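# Slide three sleeves banded-end down onto separate pins

## Task

Three sleeves will be delivered. Fit each one over a different pin with its coloured band at the bottom, and press each down until it rests on the table. A sleeve that lands on a pin's rim and then slides down from there may not count.

## Robot and tools

Robot: two UR-style arms, left_arm and right_arm, each ending in a four-finger, sixteen-motor hand. right_arm has a right hand and left_arm a left hand, which is its mirror image. Each arm has a wrist force/torque sensor and a wrist camera. The fixed cameras are cam_head_left, cam_head_right and cam_high, and the wrist cameras are cam_left_wrist and cam_right_wrist.

Frames: the scene frame has its origin at table-top height, halfway between the arms. +z is up, +x points out over the table, and left_arm is on the +y side. Each arm reports its hand pose, velocities and targets in its own base frame. The left base is near (0.041, 0.435, 0.013) and the right near (0.001, -0.471, 0.013), both almost unrotated. Fixed cameras and the table use the scene frame.

The hand point sits just past the index and middle knuckles. Its local axes are: +z along the straight fingers toward the tips, +y out of the palm's face, and +x across the palm. On the right hand +x points away from the thumb; on the left hand it points toward the thumb. A rigid mast behind the palm near the wrist can strike objects.

The 48-number row: one flat list covers both arms, and every value is in [-1, 1]. The order is:
1. left_arm dx, dy, dz, rx, ry, rz
2. the 16 left hand motor goals
3. left current_limit, then speed
4. the same 24 numbers for right_arm
Always send the full row, even when only one arm moves.

Pose numbers are offsets, not poses. They are measured along that arm's base axes, starting from its Hand target at the moment the action or move begins. 1.0 equals 0.6 m of travel or 180 degrees of turn. rx, ry, rz together form one rotation vector, turning about the Hand target's position. Every row inside one action counts from the same start, so sending an offset again moves the arm further. Sending six zeros re-commands the current Hand target. This is also how to close a gap when the hand point has settled short of the target. Commanded orientation is clipped to within 32 degrees of the measured one.

Hand numbers are absolute goals. Each of the 16 maps linearly onto its hinge's range, and each hinge has a value at which it is straight. The order for each hand is: index_mcp, index_abd, index_pip, index_dip, middle_mcp, middle_abd, middle_pip, middle_dip, ring_mcp, ring_abd, ring_pip, ring_dip, thumb_cmc, thumb_axl, thumb_mcp, thumb_ipl.
- Straight values: _mcp -0.75, _abd 0.00, _pip -0.58, _dip -0.70, thumb_cmc -0.71, thumb_axl -0.68, thumb_mcp -0.23, thumb_ipl -0.17.
- Toward +1 the fingers curl toward the palm, and thumb_cmc swings the thumb in front of the palm.
- current_limit maps -1..+1 to 0..550 mA.
- speed sets the motor rate to (speed+1)/2 of 8.5 rad/s.
- At the start they are +0.4 and -0.6, and the last values written stay in force.
- A zero is a real goal, not 'keep as is'. To leave a hand unchanged, echo back its hand_goal, hand_current_limit and hand_speed.
- A finger grips only while its goal lies past the object's surface.

Tools:
- execute_actions(actions, cameras): actions is a list of actions. Each action is a table of up to 15 rows of 48 numbers, one row per 1/30 s. A shorter table holds its last row until 15 steps have passed. An empty list returns state and all images.
- move(target, speed, blend, stop_force, zero, blocking, cameras): target is one 48-number row, or a list of up to 15 rows. All rows in a list are offsets from the same starting Hand targets. The hand point travels in a straight line. speed is in m/s, from 0.002 to 3.6 (default 0.25), and turns may go up to twice that in rad/s. blend is a corner radius in m. stop_force is 3 to 120 N, a single value shared by both arms. It ends an arm's path when its wrist sensor feels that much push against the motion. Do not rely on it while the hand rotates, and leave it out when backing away from a contact. zero (default true) re-zeroes the sensor before the move. blocking=false returns after about 0.5 s but cannot be combined with stop_force. A move lasts at most 10 s.
- wait(seconds 0-10, cameras): lets the scene run.
- stop(cameras): brakes the running move.
- zoom_image(camera, region [x0,y0,x1,y1], at most 504x504 pixels): enlarges part of a camera's latest image.
- show_instructions(): shows the reference images.
- zero_wrist_force(arm): zeroes that arm's force sensor.
- read_manual(section): licence texts only.
- finished_scene(scene 1 or 2): ends the scene for good.

Results:
- Per arm: end_effector_position (m), end_effector_quat_wxyz, velocities, Hand target, Joint positions and Joint torques. Joint torques include the arm's own weight.
- Wrist force and torque, in the hand's axes.
- hand_goal, hand_measured, hand_current_ma (positive means pushing toward -1), and hand_state for each motor: moving, goal, blocked or overload.
- A move: line shows how the move ended (done, off_target, moving, held, fault) and which limits acted (paced, held). An arm that is not named there reached its target. Neither done nor off_target proves there was no contact.
- Warning lines: MOTOR HOT and HAND FAULT. After a HAND FAULT line, the remaining motion calls in that reply are skipped.

Hazards:
- An arm stops for 10 s on a joint-torque fault, or on an outside force of roughly 150 N.
- Motors at 85 °C brake the arm for 30-60 s.
- A finger motor drawing 495 mA or more for 5 s shuts down for 10 s.
- The arms are stiff: aiming even slightly past a firm contact can trigger a fault. Approach slowly, and use stop_force when pressing down.
- Keep the arms and hands from pressing on each other. Do not close a hand on the other hand's fingers.
- Avoid sweeping past an arm's own base, which can flip its posture.
- Do not drop parts, release moving parts, slam into things or knock anything off the table.
- The finished state must hold with the robot let go.

Each tool is called after "Emit:" as name(argument=value, ...) on one line, values as JSON.

Reference images:

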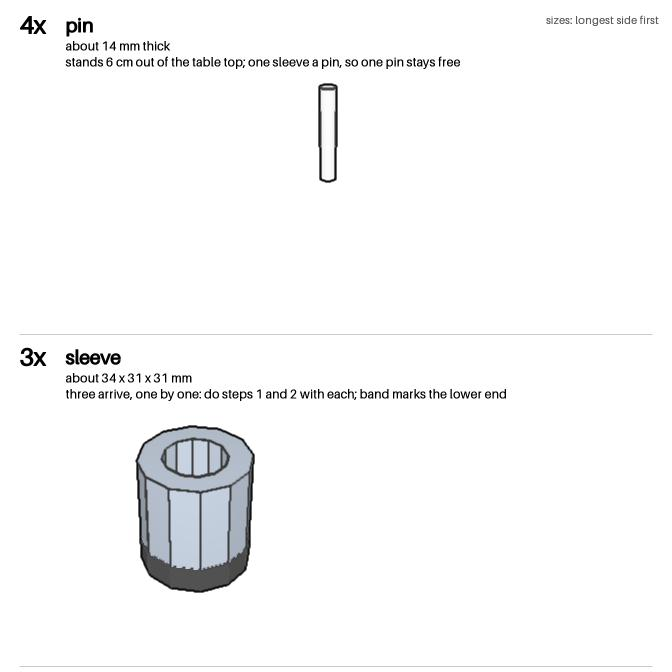

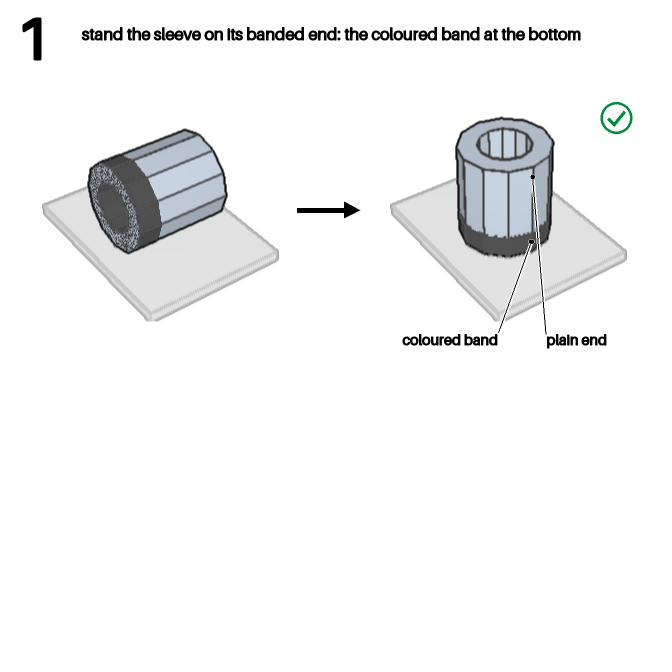

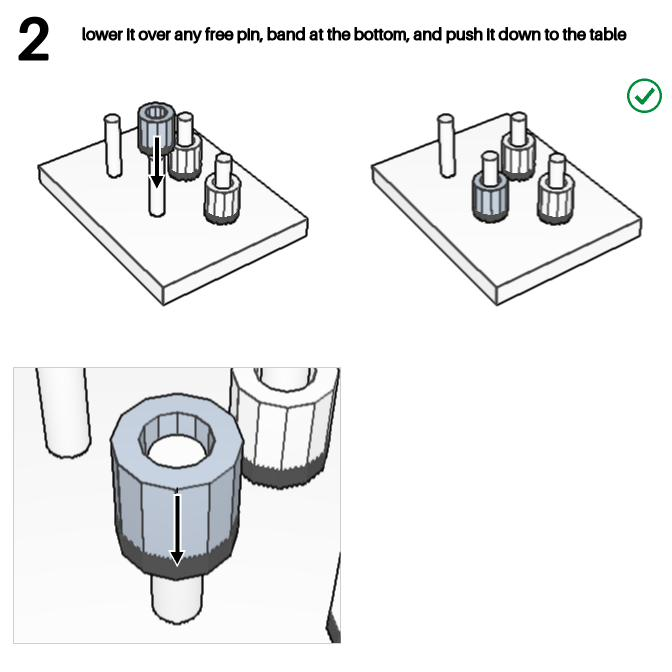

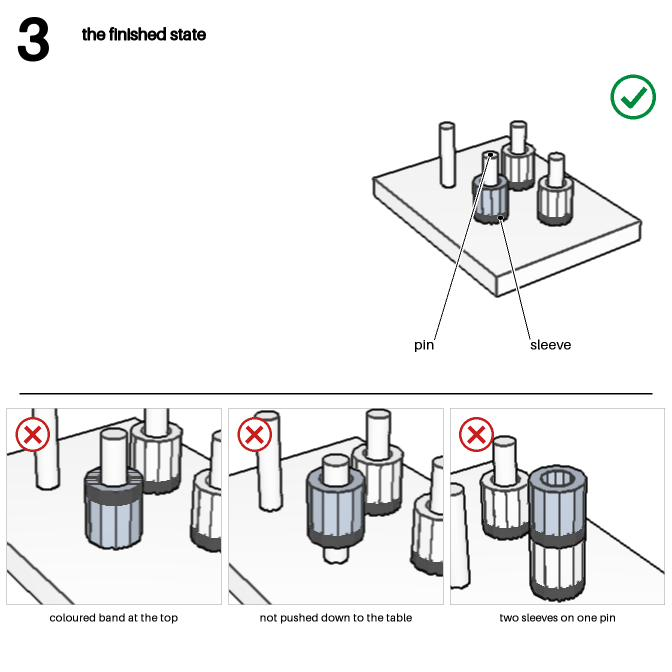

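## Session

Emit:
execute_actions(actions=[], cameras=["all"])

Scene clock: 0.00 s.
left_arm: end_effector_position=(+0.5259, +0.0410, +0.0965) hand_goal=(-0.754, +0.000, -0.576, -0.696, -0.754, +0.000, -0.576, -0.696, -0.754, +0.000, -0.576, -0.696, -0.714, -0.678, -0.226, -0.168) hand_measured=(-0.754, +0.000, -0.576, -0.696, -0.754, +0.000, -0.576, -0.696, -0.754, +0.000, -0.576, -0.696, -0.714, -0.678, -0.226, -0.168) hand_current_ma=(+0, +0, +0, +0, +0, +0, +0, +0, +0, +0, +0, +0, +0, +0, +0, +0) hand_state=(goal, goal, goal, goal, goal, goal, goal, goal, goal, goal, goal, goal, goal, goal, goal, goal) hand_current_limit=0.40 hand_speed=-0.60 end_effector_quat_wxyz=(-0.162, +0.938, +0.036, -0.304) | right_arm: end_effector_position=(+0.9036, +0.0739, +0.2053) hand_goal=(-0.754, +0.000, -0.576, -0.696, -0.754, +0.000, -0.576, -0.696, -0.754, +0.000, -0.576, -0.696, -0.714, -0.678, -0.226, -0.168) hand_measured=(-0.754, +0.000, -0.576, -0.696, -0.754, +0.000, -0.576, -0.696, -0.754, +0.000, -0.576, -0.696, -0.714, -0.678, -0.226, -0.168) hand_current_ma=(+0, +0, +0, +0, +0, +0, +0, +0, +0, +0, +0, +0, +0, +0, +0, +0) hand_state=(goal, goal, goal, goal, goal, goal, goal, goal, goal, goal, goal, goal, goal, goal, goal, goal) hand_current_limit=0.40 hand_speed=-0.60 end_effector_quat_wxyz=(-0.113, +0.622, +0.770, +0.092)
Joint positions: left_arm=[3.431 -2.05 -1.553 -1.668 2.023 1.651] | right_arm=[-0.146 -0.69 0.668 -1.444 -1.298 -0.373]
Joint velocities: within noise
Joint torques (N m): no reading
Motor temperatures (°C): left_arm=[24 26 27 30 30 35] | right_arm=[26 25 22 32 29 28]
Wrist force (N): no reading
Wrist torque (N m): no reading
Wrist force, peak (N): no reading
Hand target: left_arm +0.5259, +0.0410, +0.0965; -0.162, +0.938, +0.036, -0.304 | right_arm +0.9036, +0.0739, +0.2053; -0.113, +0.622, +0.770, +0.092

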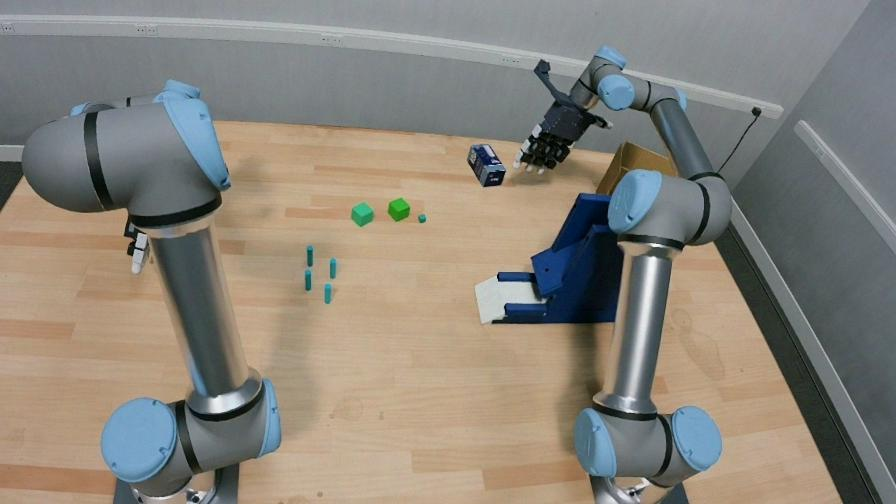

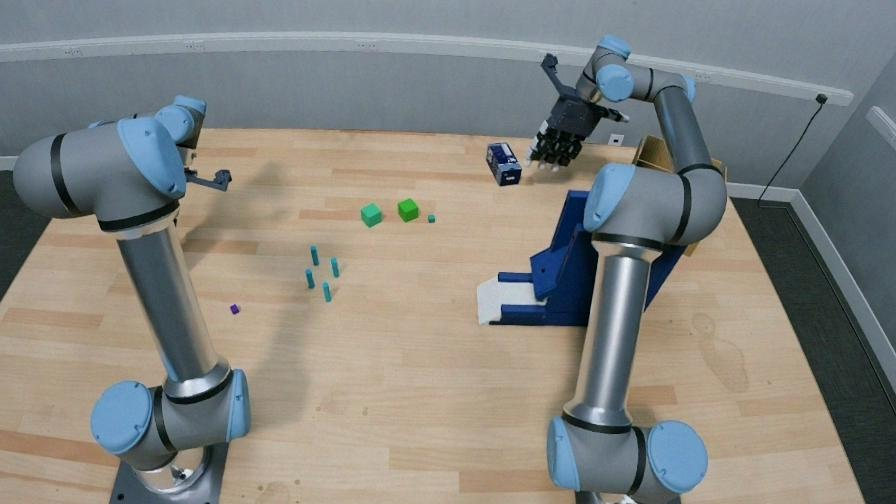

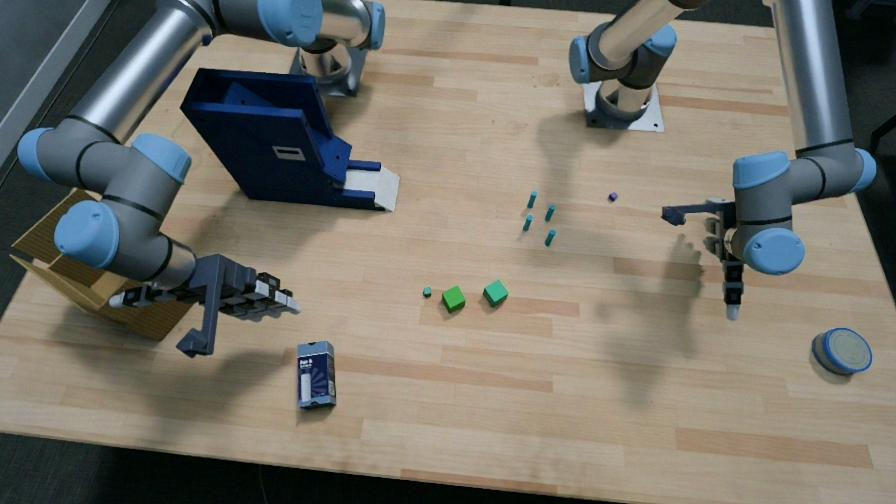

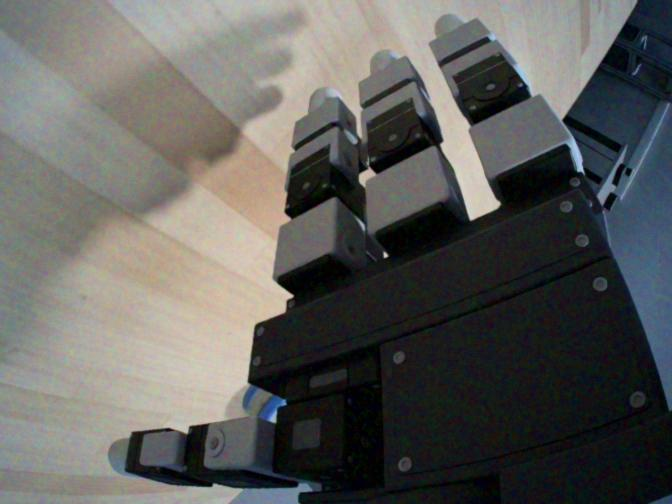

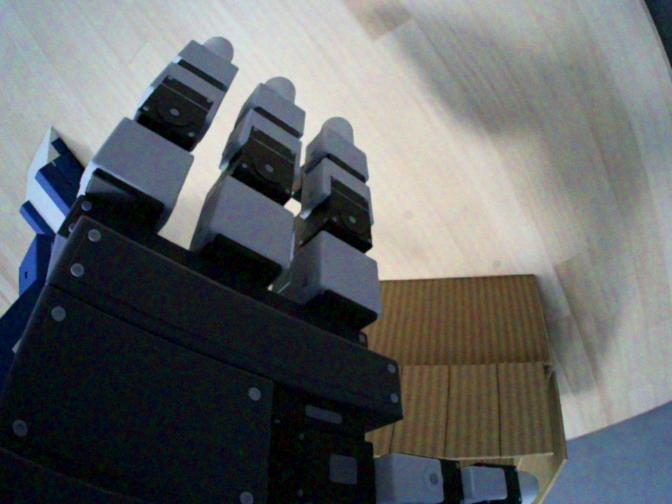

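Emit:
zoom_image(camera="cam_high", region=[400, 160, 640, 320])

Emit:
zoom_image(camera="cam_high", region=[170, 50, 430, 230])

Emit:
zoom_image(camera="cam_head_left", region=[270, 160, 450, 330])

Emit:
zoom_image(camera="cam_head_right", region=[270, 160, 450, 330])

Emit:
zoom_image(camera="cam_head_left", region=[450, 160, 680, 350])

Emit:
zoom_image(camera="cam_head_right", region=[450, 160, 680, 350])

Scaled by 2.100 from the camera's 896x504 image, which has a finer 1280x720 frame.

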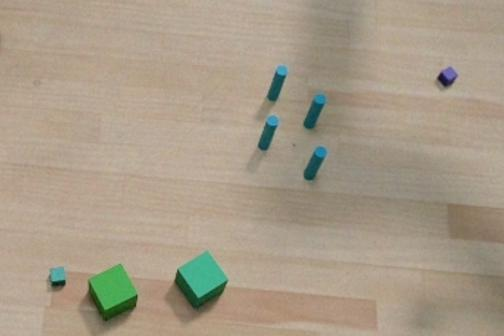

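Scaled by 1.938 from the camera's 896x504 image, which has a finer 1280x720 frame.

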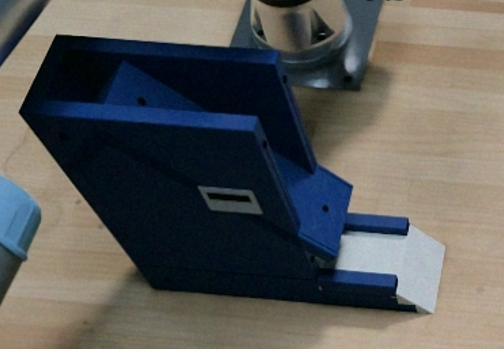

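Scaled by 2.800 from the camera's 896x504 image, which has a finer 1280x720 frame.

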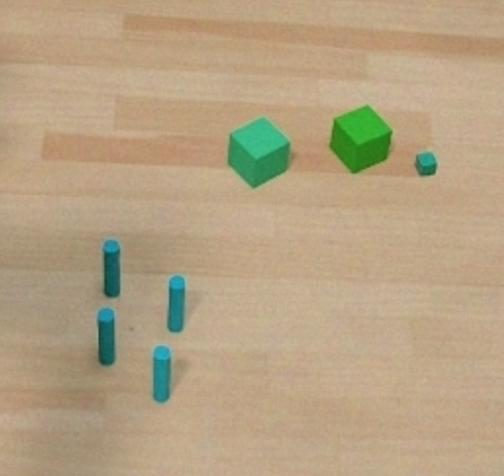

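Scaled by 2.800 from the camera's 896x504 image, which has a finer 1280x720 frame.

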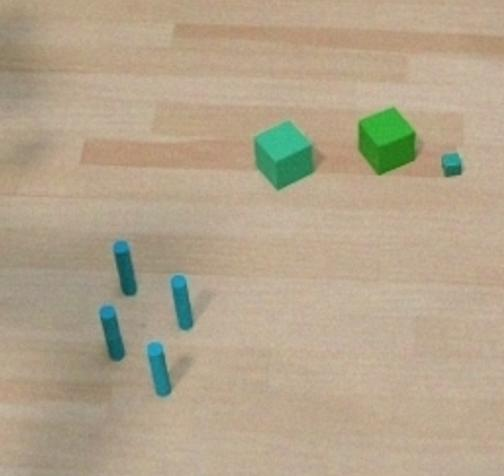

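Scaled by 2.191 from the camera's 896x504 image, which has a finer 1280x720 frame.

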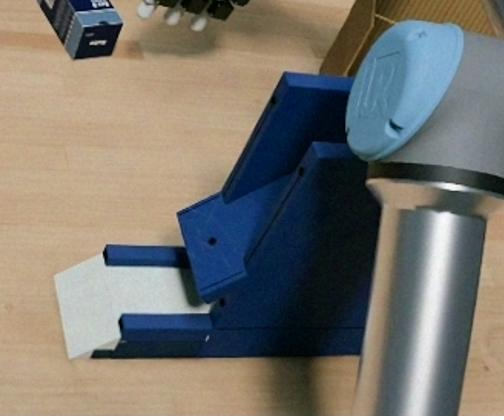

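Scaled by 2.191 from the camera's 896x504 image, which has a finer 1280x720 frame.

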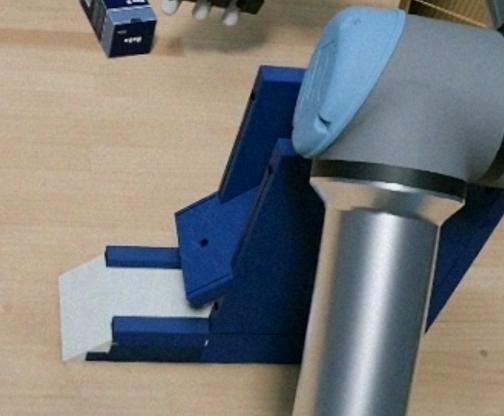

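Emit:
wait(seconds=1, cameras=["cam_high", "cam_head_right"])

Scene clock: 6.90 s.
left_arm: end_effector_position=(+0.5259, +0.0410, +0.0965) hand_goal=(-0.754, +0.000, -0.576, -0.696, -0.754, +0.000, -0.576, -0.696, -0.754, +0.000, -0.576, -0.696, -0.714, -0.678, -0.226, -0.168) hand_measured=(-0.752, +0.000, -0.576, -0.696, -0.752, +0.000, -0.576, -0.696, -0.752, +0.000, -0.576, -0.696, -0.714, -0.678, -0.224, -0.168) hand_current_ma=(+7, +0, -3, +0, +8, +0, -3, +0, +7, +0, -3, +0, +3, +3, +6, +2) hand_state=(goal, goal, goal, goal, goal, goal, goal, goal, goal, goal, goal, goal, goal, goal, goal, goal) hand_current_limit=0.40 hand_speed=-0.60 end_effector_quat_wxyz=(-0.162, +0.938, +0.036, -0.304) | right_arm: end_effector_position=(+0.9036, +0.0739, +0.2053) hand_goal=(-0.754, +0.000, -0.576, -0.696, -0.754, +0.000, -0.576, -0.696, -0.754, +0.000, -0.576, -0.696, -0.714, -0.678, -0.226, -0.168) hand_measured=(-0.754, +0.000, -0.576, -0.696, -0.754, +0.000, -0.576, -0.696, -0.754, +0.000, -0.576, -0.696, -0.714, -0.678, -0.224, -0.168) hand_current_ma=(+0, +0, +0, +0, +0, +0, +0, +0, +0, +0, +0, +0, +0, +0, +1, +0) hand_state=(goal, goal, goal, goal, goal, goal, goal, goal, goal, goal, goal, goal, goal, goal, goal, goal) hand_current_limit=0.40 hand_speed=-0.60 end_effector_quat_wxyz=(-0.113, +0.622, +0.770, +0.092)
Joint positions: left_arm=[3.431 -2.05 -1.553 -1.668 2.023 1.651] | right_arm=[-0.146 -0.69 0.668 -1.444 -1.298 -0.373]
Joint torques (N m): left_arm=[0.09 38.18 18.56 1.42 0.65 -0.15] | right_arm=[0.81 -62.96 -24.29 -2.33 0.7 0.26]
Wrist force (N): left_arm=[0.2 0.2 0.2] | right_arm=[-0.1 0.1 0.4]
Wrist torque (N m): left_arm=[0.01 -0.02 0.01] | right_arm=[-0.02 0.01 -0.01]
Wrist force, peak (N): left_arm=[-0.1 -0.5 -0.5] | right_arm=[0.5 0.0 0.1]
Hand target: left_arm +0.5259, +0.0410, +0.0965; -0.162, +0.938, +0.036, -0.304 | right_arm +0.9036, +0.0739, +0.2053; -0.113, +0.622, +0.770, +0.092
wait: 1.00 s; at rest from the start
Images, in order (width x height): cam_head_right 896x504, cam_high 896x504.

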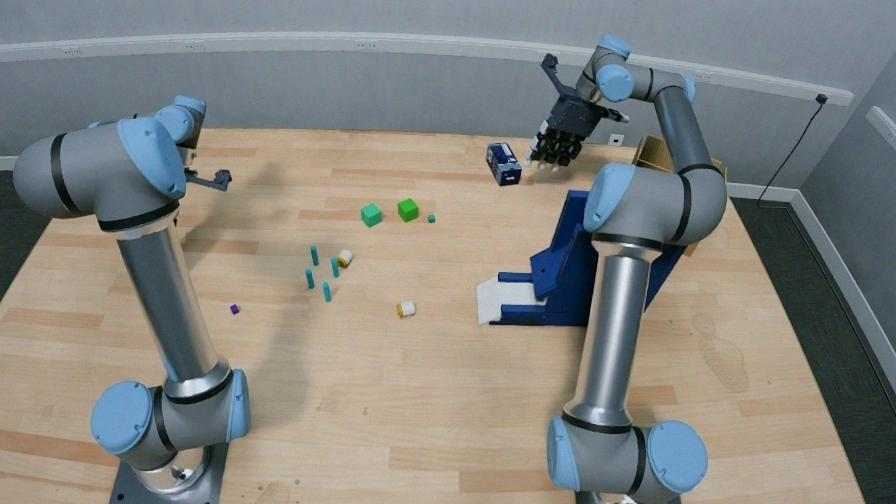

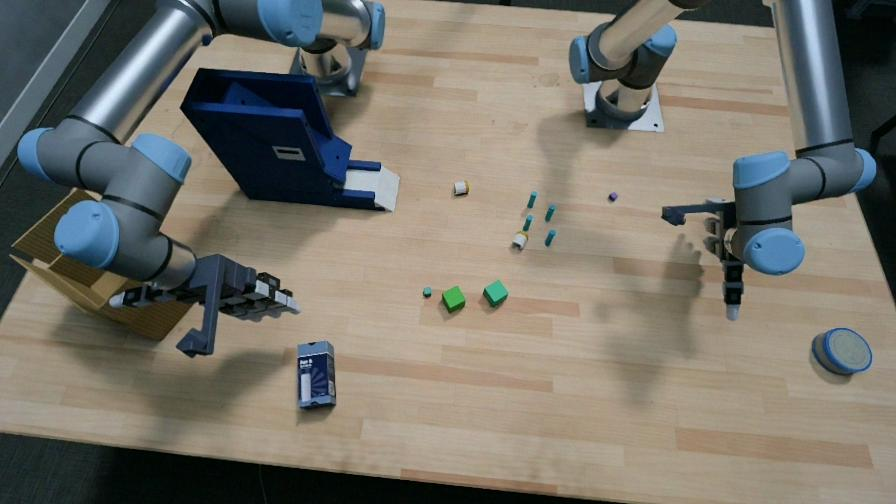

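Emit:
wait(seconds=2, cameras=["cam_high", "cam_head_left", "cam_head_right"])

Emit:
zoom_image(camera="cam_high", region=[420, 160, 600, 280])

Emit:
zoom_image(camera="cam_head_left", region=[270, 220, 450, 340])

Emit:
zoom_image(camera="cam_head_right", region=[270, 220, 450, 340])

Scene clock: 9.10 s.
left_arm: end_effector_position=(+0.5259, +0.0410, +0.0965) hand_goal=(-0.754, +0.000, -0.576, -0.696, -0.754, +0.000, -0.576, -0.696, -0.754, +0.000, -0.576, -0.696, -0.714, -0.678, -0.226, -0.168) hand_measured=(-0.752, +0.000, -0.576, -0.696, -0.752, +0.000, -0.576, -0.696, -0.752, +0.000, -0.576, -0.696, -0.714, -0.678, -0.224, -0.168) hand_current_ma=(+7, +0, -3, +0, +8, +0, -3, +0, +7, +0, -3, +0, +3, +3, +6, +2) hand_state=(goal, goal, goal, goal, goal, goal, goal, goal, goal, goal, goal, goal, goal, goal, goal, goal) hand_current_limit=0.40 hand_speed=-0.60 end_effector_quat_wxyz=(-0.162, +0.938, +0.036, -0.304) | right_arm: end_effector_position=(+0.9036, +0.0739, +0.2053) hand_goal=(-0.754, +0.000, -0.576, -0.696, -0.754, +0.000, -0.576, -0.696, -0.754, +0.000, -0.576, -0.696, -0.714, -0.678, -0.226, -0.168) hand_measured=(-0.754, +0.000, -0.576, -0.696, -0.754, +0.000, -0.576, -0.696, -0.754, +0.000, -0.576, -0.696, -0.714, -0.678, -0.224, -0.168) hand_current_ma=(+0, +0, +0, +0, +0, +0, +0, +0, +0, +0, +0, +0, +0, +0, +1, +0) hand_state=(goal, goal, goal, goal, goal, goal, goal, goal, goal, goal, goal, goal, goal, goal, goal, goal) hand_current_limit=0.40 hand_speed=-0.60 end_effector_quat_wxyz=(-0.113, +0.622, +0.770, +0.092)
Joint positions: left_arm=[3.431 -2.05 -1.553 -1.668 2.023 1.651] | right_arm=[-0.146 -0.69 0.668 -1.444 -1.298 -0.373]
Joint torques (N m): left_arm=[0.89 38.81 19.04 1.44 0.68 -0.13] | right_arm=[0.53 -63.23 -24.32 -2.54 0.54 0.1]
Wrist force (N): left_arm=[0.1 -0.1 -0.1] | right_arm=[0.1 0.1 -0.1]
Wrist torque (N m): left_arm=[0.00 -0.01 0.01] | right_arm=[0.02 -0.01 0.01]
Wrist force, peak (N): left_arm=[-0.4 0.3 -0.4] | right_arm=[0.2 0.1 0.4]
Hand target: left_arm +0.5259, +0.0410, +0.0965; -0.162, +0.938, +0.036, -0.304 | right_arm +0.9036, +0.0739, +0.2053; -0.113, +0.622, +0.770, +0.092
wait: 2.00 s; at rest from the start
Images, in order (width x height): cam_head_left 896x504, cam_head_right 896x504, cam_high 896x504.

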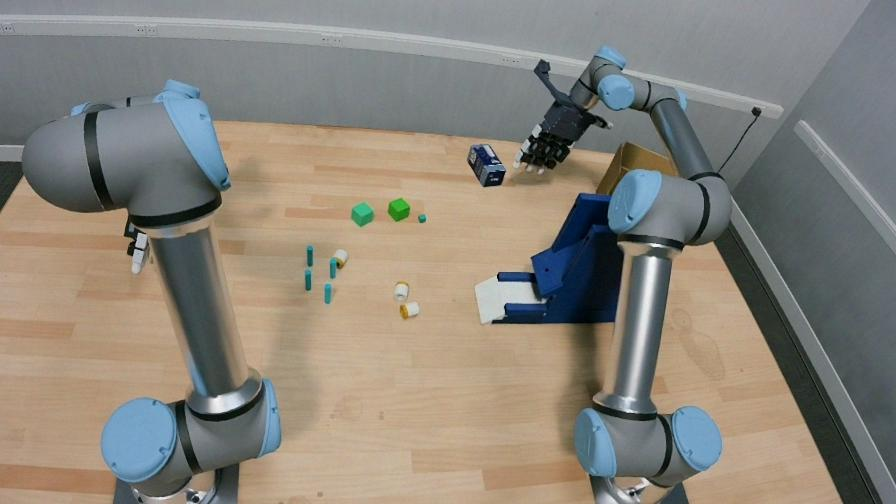

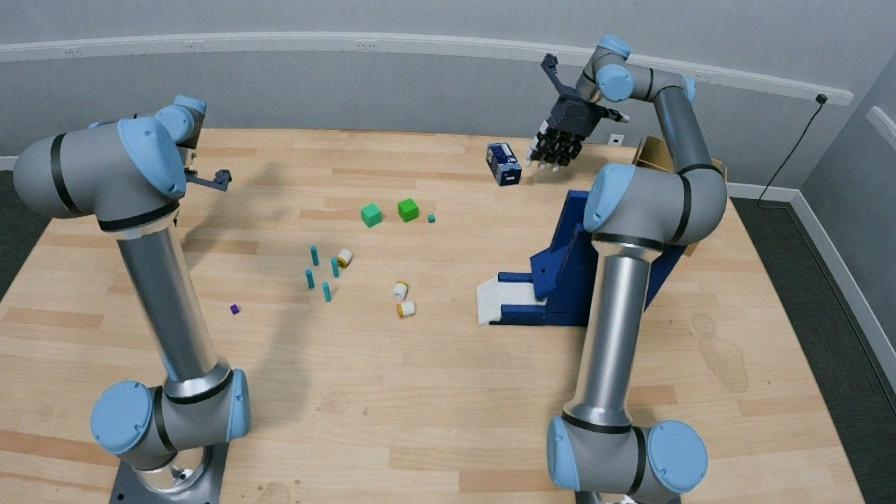

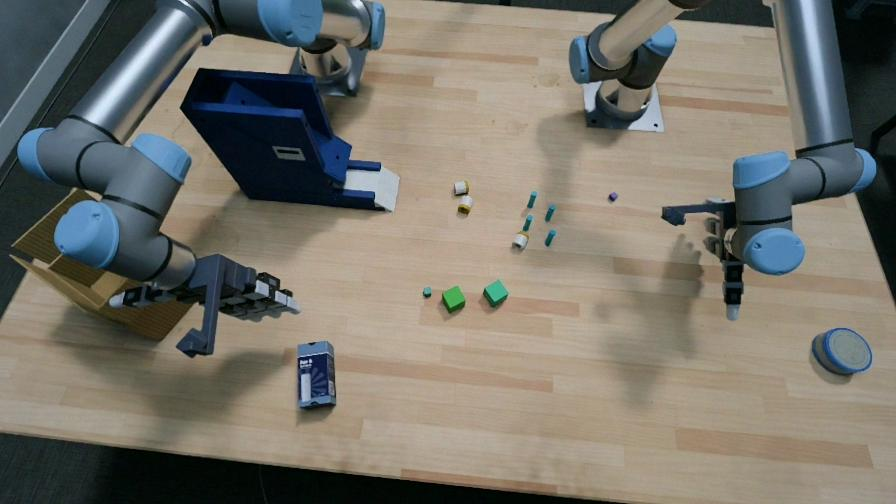

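Scaled by 2.800 from the camera's 896x504 image, which has a finer 1280x720 frame.

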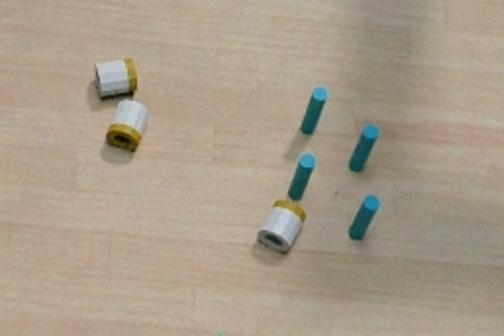

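Scaled by 2.800 from the camera's 896x504 image, which has a finer 1280x720 frame.

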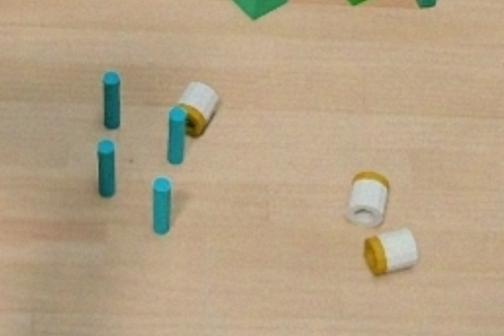

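Scaled by 2.800 from the camera's 896x504 image, which has a finer 1280x720 frame.

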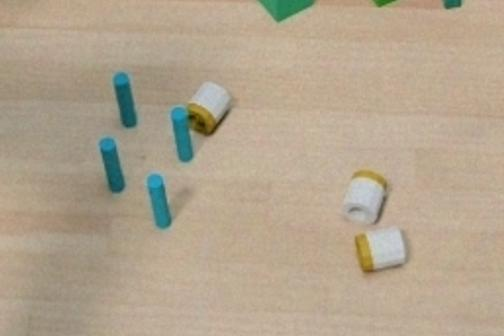

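Emit:
move(target=[[0,0,0.25,0,0,0, 0.3425,0,-0.4307,-0.6957, -0.754,0,-0.576,-0.696, -0.754,0,-0.576,-0.696, 0.5143,-0.6766,-0.0674,-0.3189, 0.4,-0.6, 0,0,0,0,0,0,-0.754,0,-0.576,-0.696,-0.754,0,-0.576,-0.696,-0.754,0,-0.576,-0.696,-0.714,-0.678,-0.226,-0.168,0.4,-0.6],[-0.1908,-0.704,0.25,0.3480,-0.1290,-0.2885, 0.3425,0,-0.4307,-0.6957, -0.754,0,-0.576,-0.696, -0.754,0,-0.576,-0.696, 0.5143,-0.6766,-0.0674,-0.3189, 0.4,-0.6, 0,0,0,0,0,0,-0.754,0,-0.576,-0.696,-0.754,0,-0.576,-0.696,-0.754,0,-0.576,-0.696,-0.714,-0.678,-0.226,-0.168,0.4,-0.6],[-0.1908,-0.704,0.1117,0.3480,-0.1290,-0.2885, 0.3425,0,-0.4307,-0.6957, -0.754,0,-0.576,-0.696, -0.754,0,-0.576,-0.696, 0.5143,-0.6766,-0.0674,-0.3189, 0.4,-0.6, 0,0,0,0,0,0,-0.754,0,-0.576,-0.696,-0.754,0,-0.576,-0.696,-0.754,0,-0.576,-0.696,-0.714,-0.678,-0.226,-0.168,0.4,-0.6]], blend=[0.05, 0.05, 0], speed=0.35, cameras=["all"])

Scene clock: 24.20 s.
left_arm: end_effector_position=(+0.4114, -0.3814, +0.1636) hand_goal=(+0.342, +0.000, -0.430, -0.696, -0.754, +0.000, -0.576, -0.696, -0.754, +0.000, -0.576, -0.696, +0.514, -0.676, -0.068, -0.318) hand_measured=(+0.342, +0.000, -0.432, -0.696, -0.744, +0.000, -0.576, -0.696, -0.746, +0.000, -0.576, -0.696, +0.510, -0.678, -0.068, -0.316) hand_current_ma=(+2, +0, -9, +0, +43, +0, +0, +0, +39, +0, +0, +0, -18, -7, +3, +11) hand_state=(goal, goal, goal, goal, goal, goal, goal, goal, goal, goal, goal, goal, goal, goal, goal, goal) hand_current_limit=0.40 hand_speed=-0.60 end_effector_quat_wxyz=(+0.706, -0.684, +0.179, -0.034) | right_arm: end_effector_position=(+0.9036, +0.0739, +0.2053) hand_goal=(-0.754, +0.000, -0.576, -0.696, -0.754, +0.000, -0.576, -0.696, -0.754, +0.000, -0.576, -0.696, -0.714, -0.678, -0.226, -0.168) hand_measured=(-0.754, +0.000, -0.576, -0.696, -0.754, +0.000, -0.576, -0.696, -0.754, +0.000, -0.576, -0.696, -0.714, -0.678, -0.224, -0.168) hand_current_ma=(+0, +0, +0, +0, +0, +0, +0, +0, +0, +0, +0, +0, +0, +0, +1, +0) hand_state=(goal, goal, goal, goal, goal, goal, goal, goal, goal, goal, goal, goal, goal, goal, goal, goal) hand_current_limit=0.40 hand_speed=-0.60 end_effector_quat_wxyz=(-0.113, +0.622, +0.770, +0.092)
Joint positions: left_arm=[2.28 -2.352 -1.082 -2.849 2.584 0.209] | right_arm=[-0.146 -0.69 0.668 -1.444 -1.298 -0.373]
Joint torques (N m): left_arm=[-9.5 40 9.74 0.72 -1.81 -2.74] | right_arm=[0.54 -65.44 -25.59 -2.79 0.64 0.25]
Wrist force (N): left_arm=[1.3 0.1 -0.4] | right_arm=[0.0 0.2 -0.1]
Wrist torque (N m): left_arm=[0.18 -0.15 0.07] | right_arm=[0.03 0.01 0.00]
Wrist force, peak (N): left_arm=[1.8 2.2 -0.5] | right_arm=[-0.2 0.5 -0.1]
Hand target: left_arm +0.4115, -0.3814, +0.1635; +0.706, -0.684, +0.179, -0.034 | right_arm +0.9036, +0.0739, +0.2053; -0.113, +0.622, +0.770, +0.092
Off the commanded pose: left_arm 0.000 m, 0 deg | right_arm 0.000 m, 0 deg.
move: done; blend cut to 0.0415 m at target 2
camera_calibration:
cam_left_wrist: T_world_to_cam=[[-0.621839, 0.220686, 0.751408, 0.185051], [0.222011, -0.870438, 0.439373, -0.554977], [0.751018, 0.44004, 0.492277, -0.104971], [0, 0, 0, 1]] pos_world=[0.317118, -0.47772, 0.156468]

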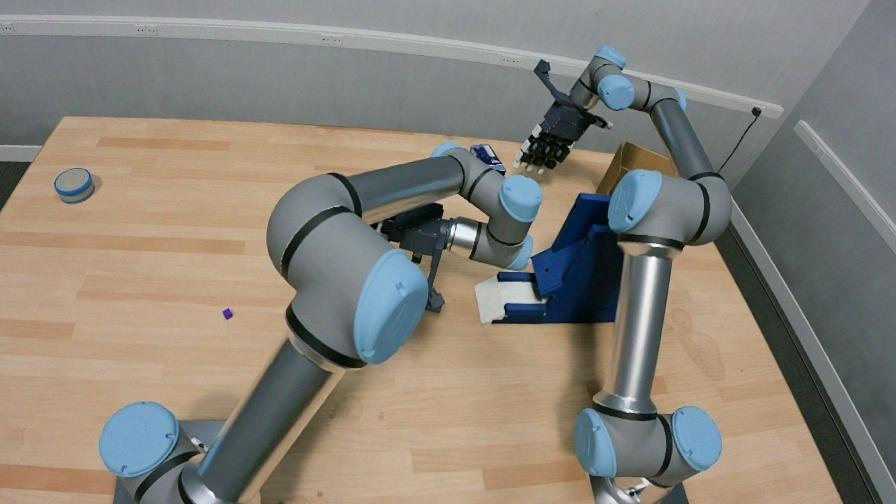

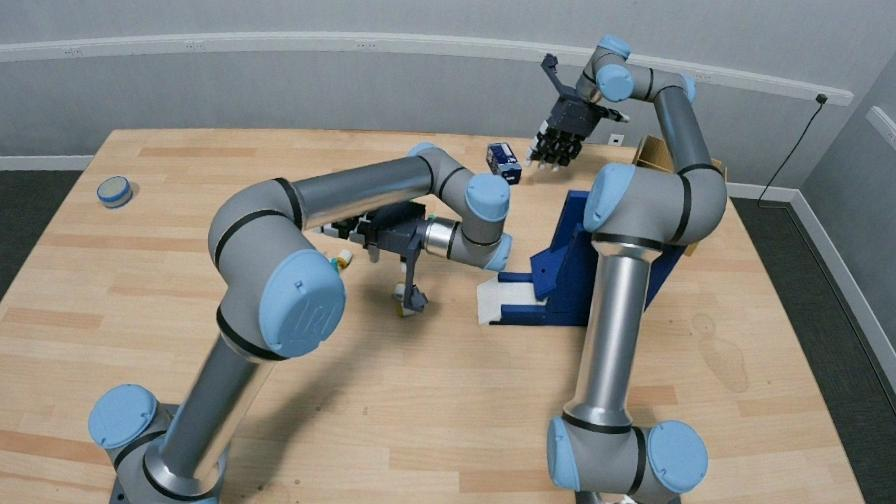

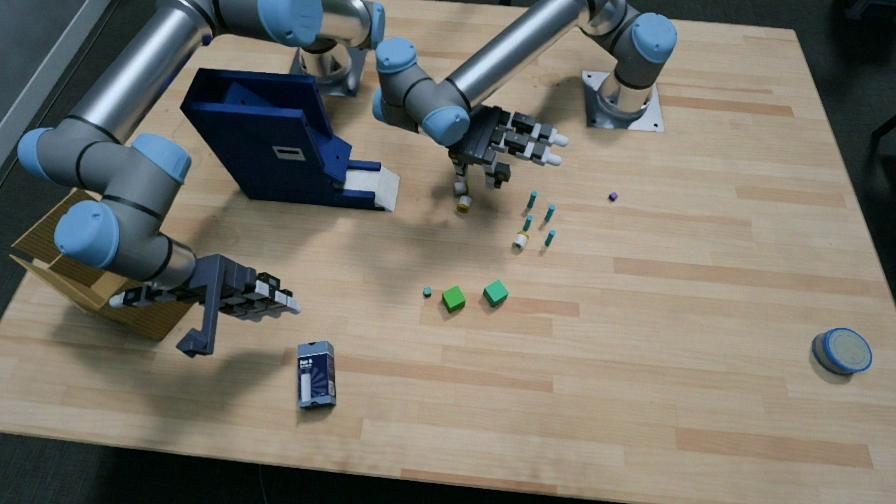

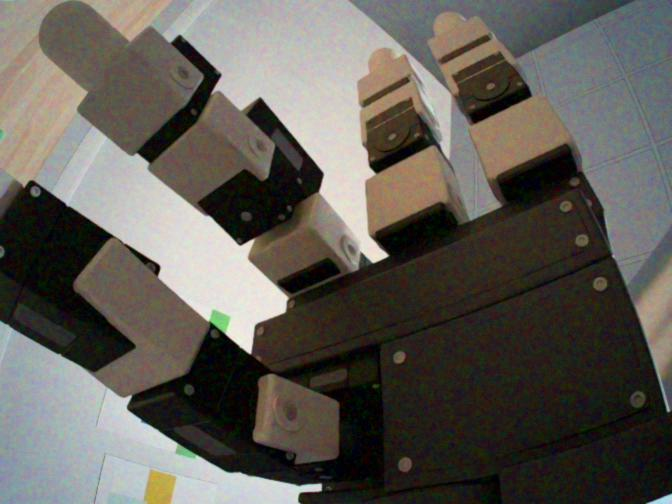

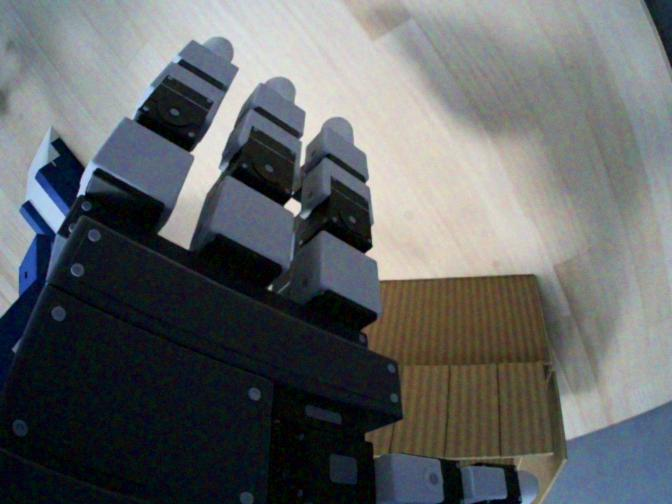

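Emit:
zoom_image(camera="cam_high", region=[400, 80, 600, 260])

Emit:
zoom_image(camera="cam_head_right", region=[300, 170, 500, 330])

Scaled by 2.520 from the camera's 896x504 image, which has a finer 1280x720 frame.

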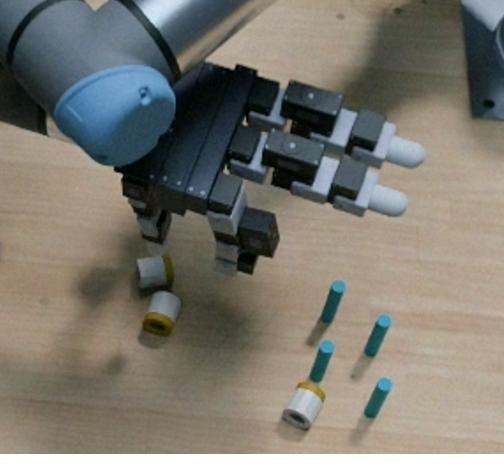

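Scaled by 2.520 from the camera's 896x504 image, which has a finer 1280x720 frame.

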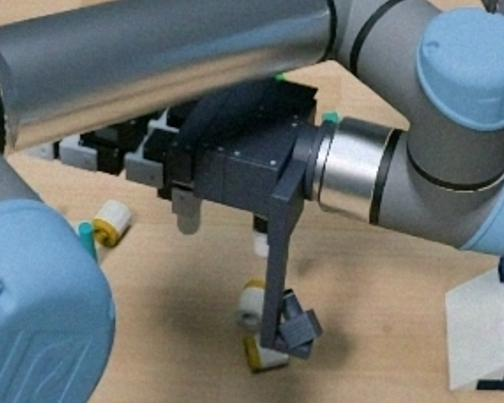

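Emit:
zoom_image(camera="cam_high", region=[440, 140, 530, 220])

Emit:
zoom_image(camera="cam_head_right", region=[350, 220, 440, 320])

Scaled by 5.600 from the camera's 896x504 image, which has a finer 1280x720 frame.

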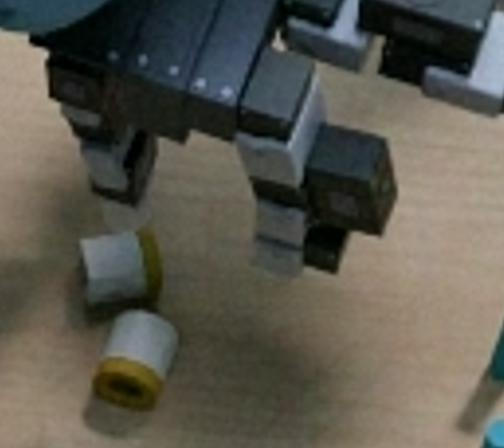

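Scaled by 5.040 from the camera's 896x504 image, which has a finer 1280x720 frame.

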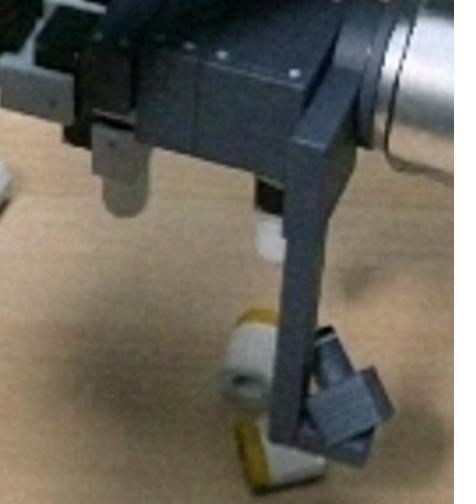

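Emit:
move(target=[-0.01,-0.028,-0.0783,-0.0039,-0.0162,0.0444, 0.3425,0,-0.4307,-0.6957, -0.754,0,-0.576,-0.696, -0.754,0,-0.576,-0.696, 0.5143,-0.6766,-0.0674,-0.3189, 0.4,-0.6, 0,0,0,0,0,0,-0.754,0,-0.576,-0.696,-0.754,0,-0.576,-0.696,-0.754,0,-0.576,-0.696,-0.714,-0.678,-0.226,-0.168,0.4,-0.6], speed=0.15, cameras=["cam_high", "cam_head_right"])

Emit:
zoom_image(camera="cam_high", region=[430, 130, 530, 220])

Emit:
zoom_image(camera="cam_head_right", region=[340, 220, 450, 330])

Scene clock: 31.37 s.
left_arm: end_effector_position=(+0.4054, -0.3982, +0.1166) hand_goal=(+0.342, +0.000, -0.430, -0.696, -0.754, +0.000, -0.576, -0.696, -0.754, +0.000, -0.576, -0.696, +0.514, -0.676, -0.068, -0.318) hand_measured=(+0.342, +0.000, -0.432, -0.696, -0.744, +0.000, -0.576, -0.696, -0.746, +0.000, -0.576, -0.696, +0.510, -0.678, -0.068, -0.316) hand_current_ma=(+2, +0, -9, +0, +43, +0, +0, +0, +39, +0, +0, +0, -16, -7, +3, +11) hand_state=(goal, goal, goal, goal, goal, goal, goal, goal, goal, goal, goal, goal, goal, goal, goal, goal) hand_current_limit=0.40 hand_speed=-0.60 end_effector_quat_wxyz=(+0.707, -0.698, +0.113, -0.003) | right_arm: end_effector_position=(+0.9036, +0.0739, +0.2053) hand_goal=(-0.754, +0.000, -0.576, -0.696, -0.754, +0.000, -0.576, -0.696, -0.754, +0.000, -0.576, -0.696, -0.714, -0.678, -0.226, -0.168) hand_measured=(-0.754, +0.000, -0.576, -0.696, -0.754, +0.000, -0.576, -0.696, -0.754, +0.000, -0.576, -0.696, -0.714, -0.678, -0.224, -0.168) hand_current_ma=(+0, +0, +0, +0, +0, +0, +0, +0, +0, +0, +0, +0, +0, +0, +1, +0) hand_state=(goal, goal, goal, goal, goal, goal, goal, goal, goal, goal, goal, goal, goal, goal, goal, goal) hand_current_limit=0.40 hand_speed=-0.60 end_effector_quat_wxyz=(-0.113, +0.622, +0.770, +0.092)
Joint positions: left_arm=[2.279 -2.474 -0.984 -2.825 2.445 0.156] | right_arm=[-0.146 -0.69 0.668 -1.444 -1.298 -0.373]
Joint torques (N m): left_arm=[10.25 43.23 23.82 -3.23 -2.14 -2.64] | right_arm=[0.77 -65.8 -26.02 -2.86 0.39 0.35]
Wrist force (N): left_arm=[1.3 -0.2 -0.3] | right_arm=[-0.1 0.1 0.0]
Wrist torque (N m): left_arm=[0.13 -0.14 0.08] | right_arm=[0.01 0.02 0.00]
Wrist force, peak (N): left_arm=[1.7 0.2 -0.4] | right_arm=[0.2 0.4 -0.2]
Hand target: left_arm +0.4055, -0.3982, +0.1165; +0.707, -0.698, +0.113, -0.003 | right_arm +0.9036, +0.0739, +0.2053; -0.113, +0.622, +0.770, +0.092
Off the commanded pose: left_arm 0.000 m, 0 deg | right_arm 0.000 m, 0 deg.
move: done
Images, in order (width x height): cam_head_right 896x504, cam_high 896x504.

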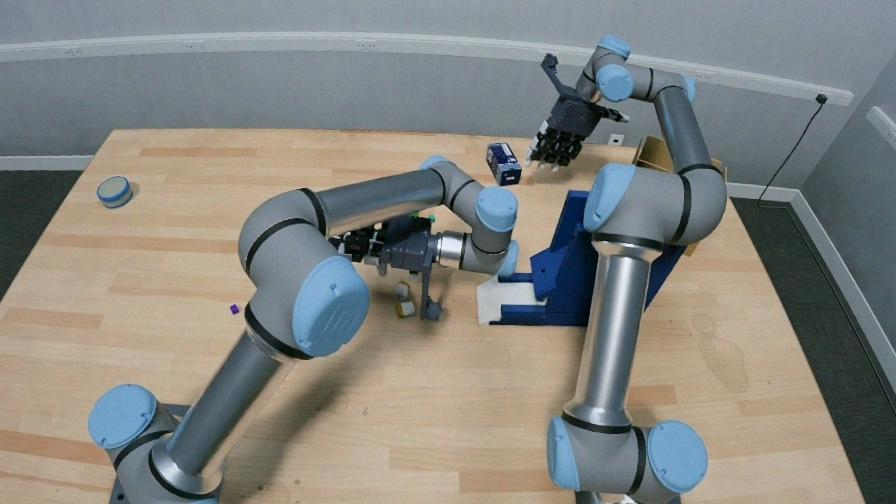

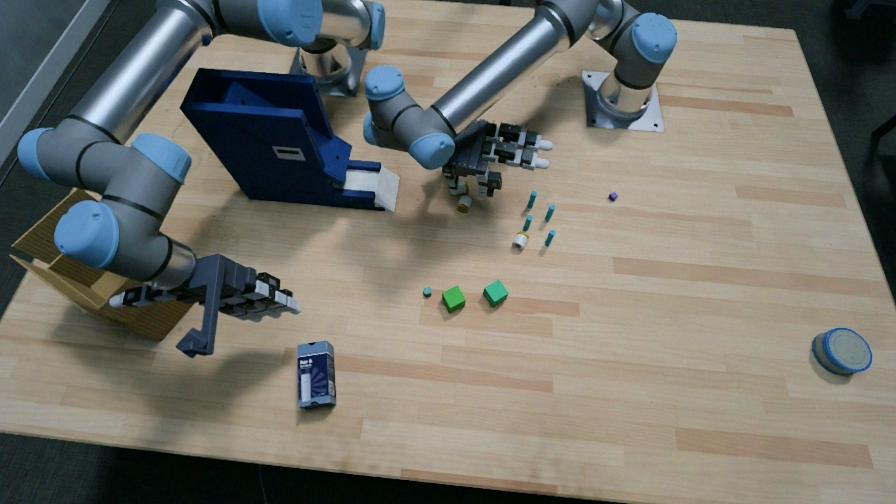

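Scaled by 5.040 from the camera's 896x504 image, which has a finer 1280x720 frame.

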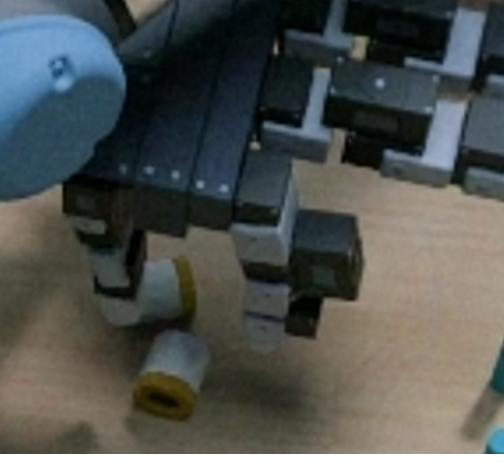

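Scaled by 4.582 from the camera's 896x504 image, which has a finer 1280x720 frame.

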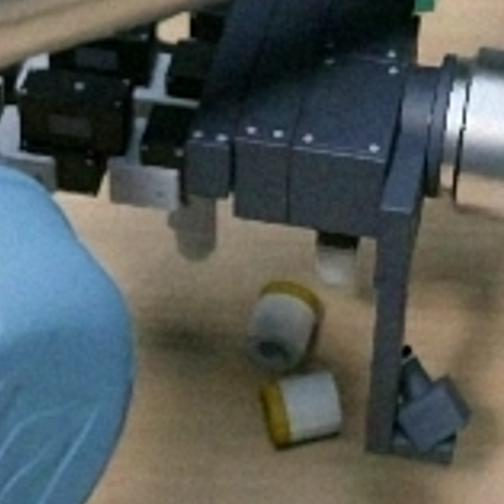

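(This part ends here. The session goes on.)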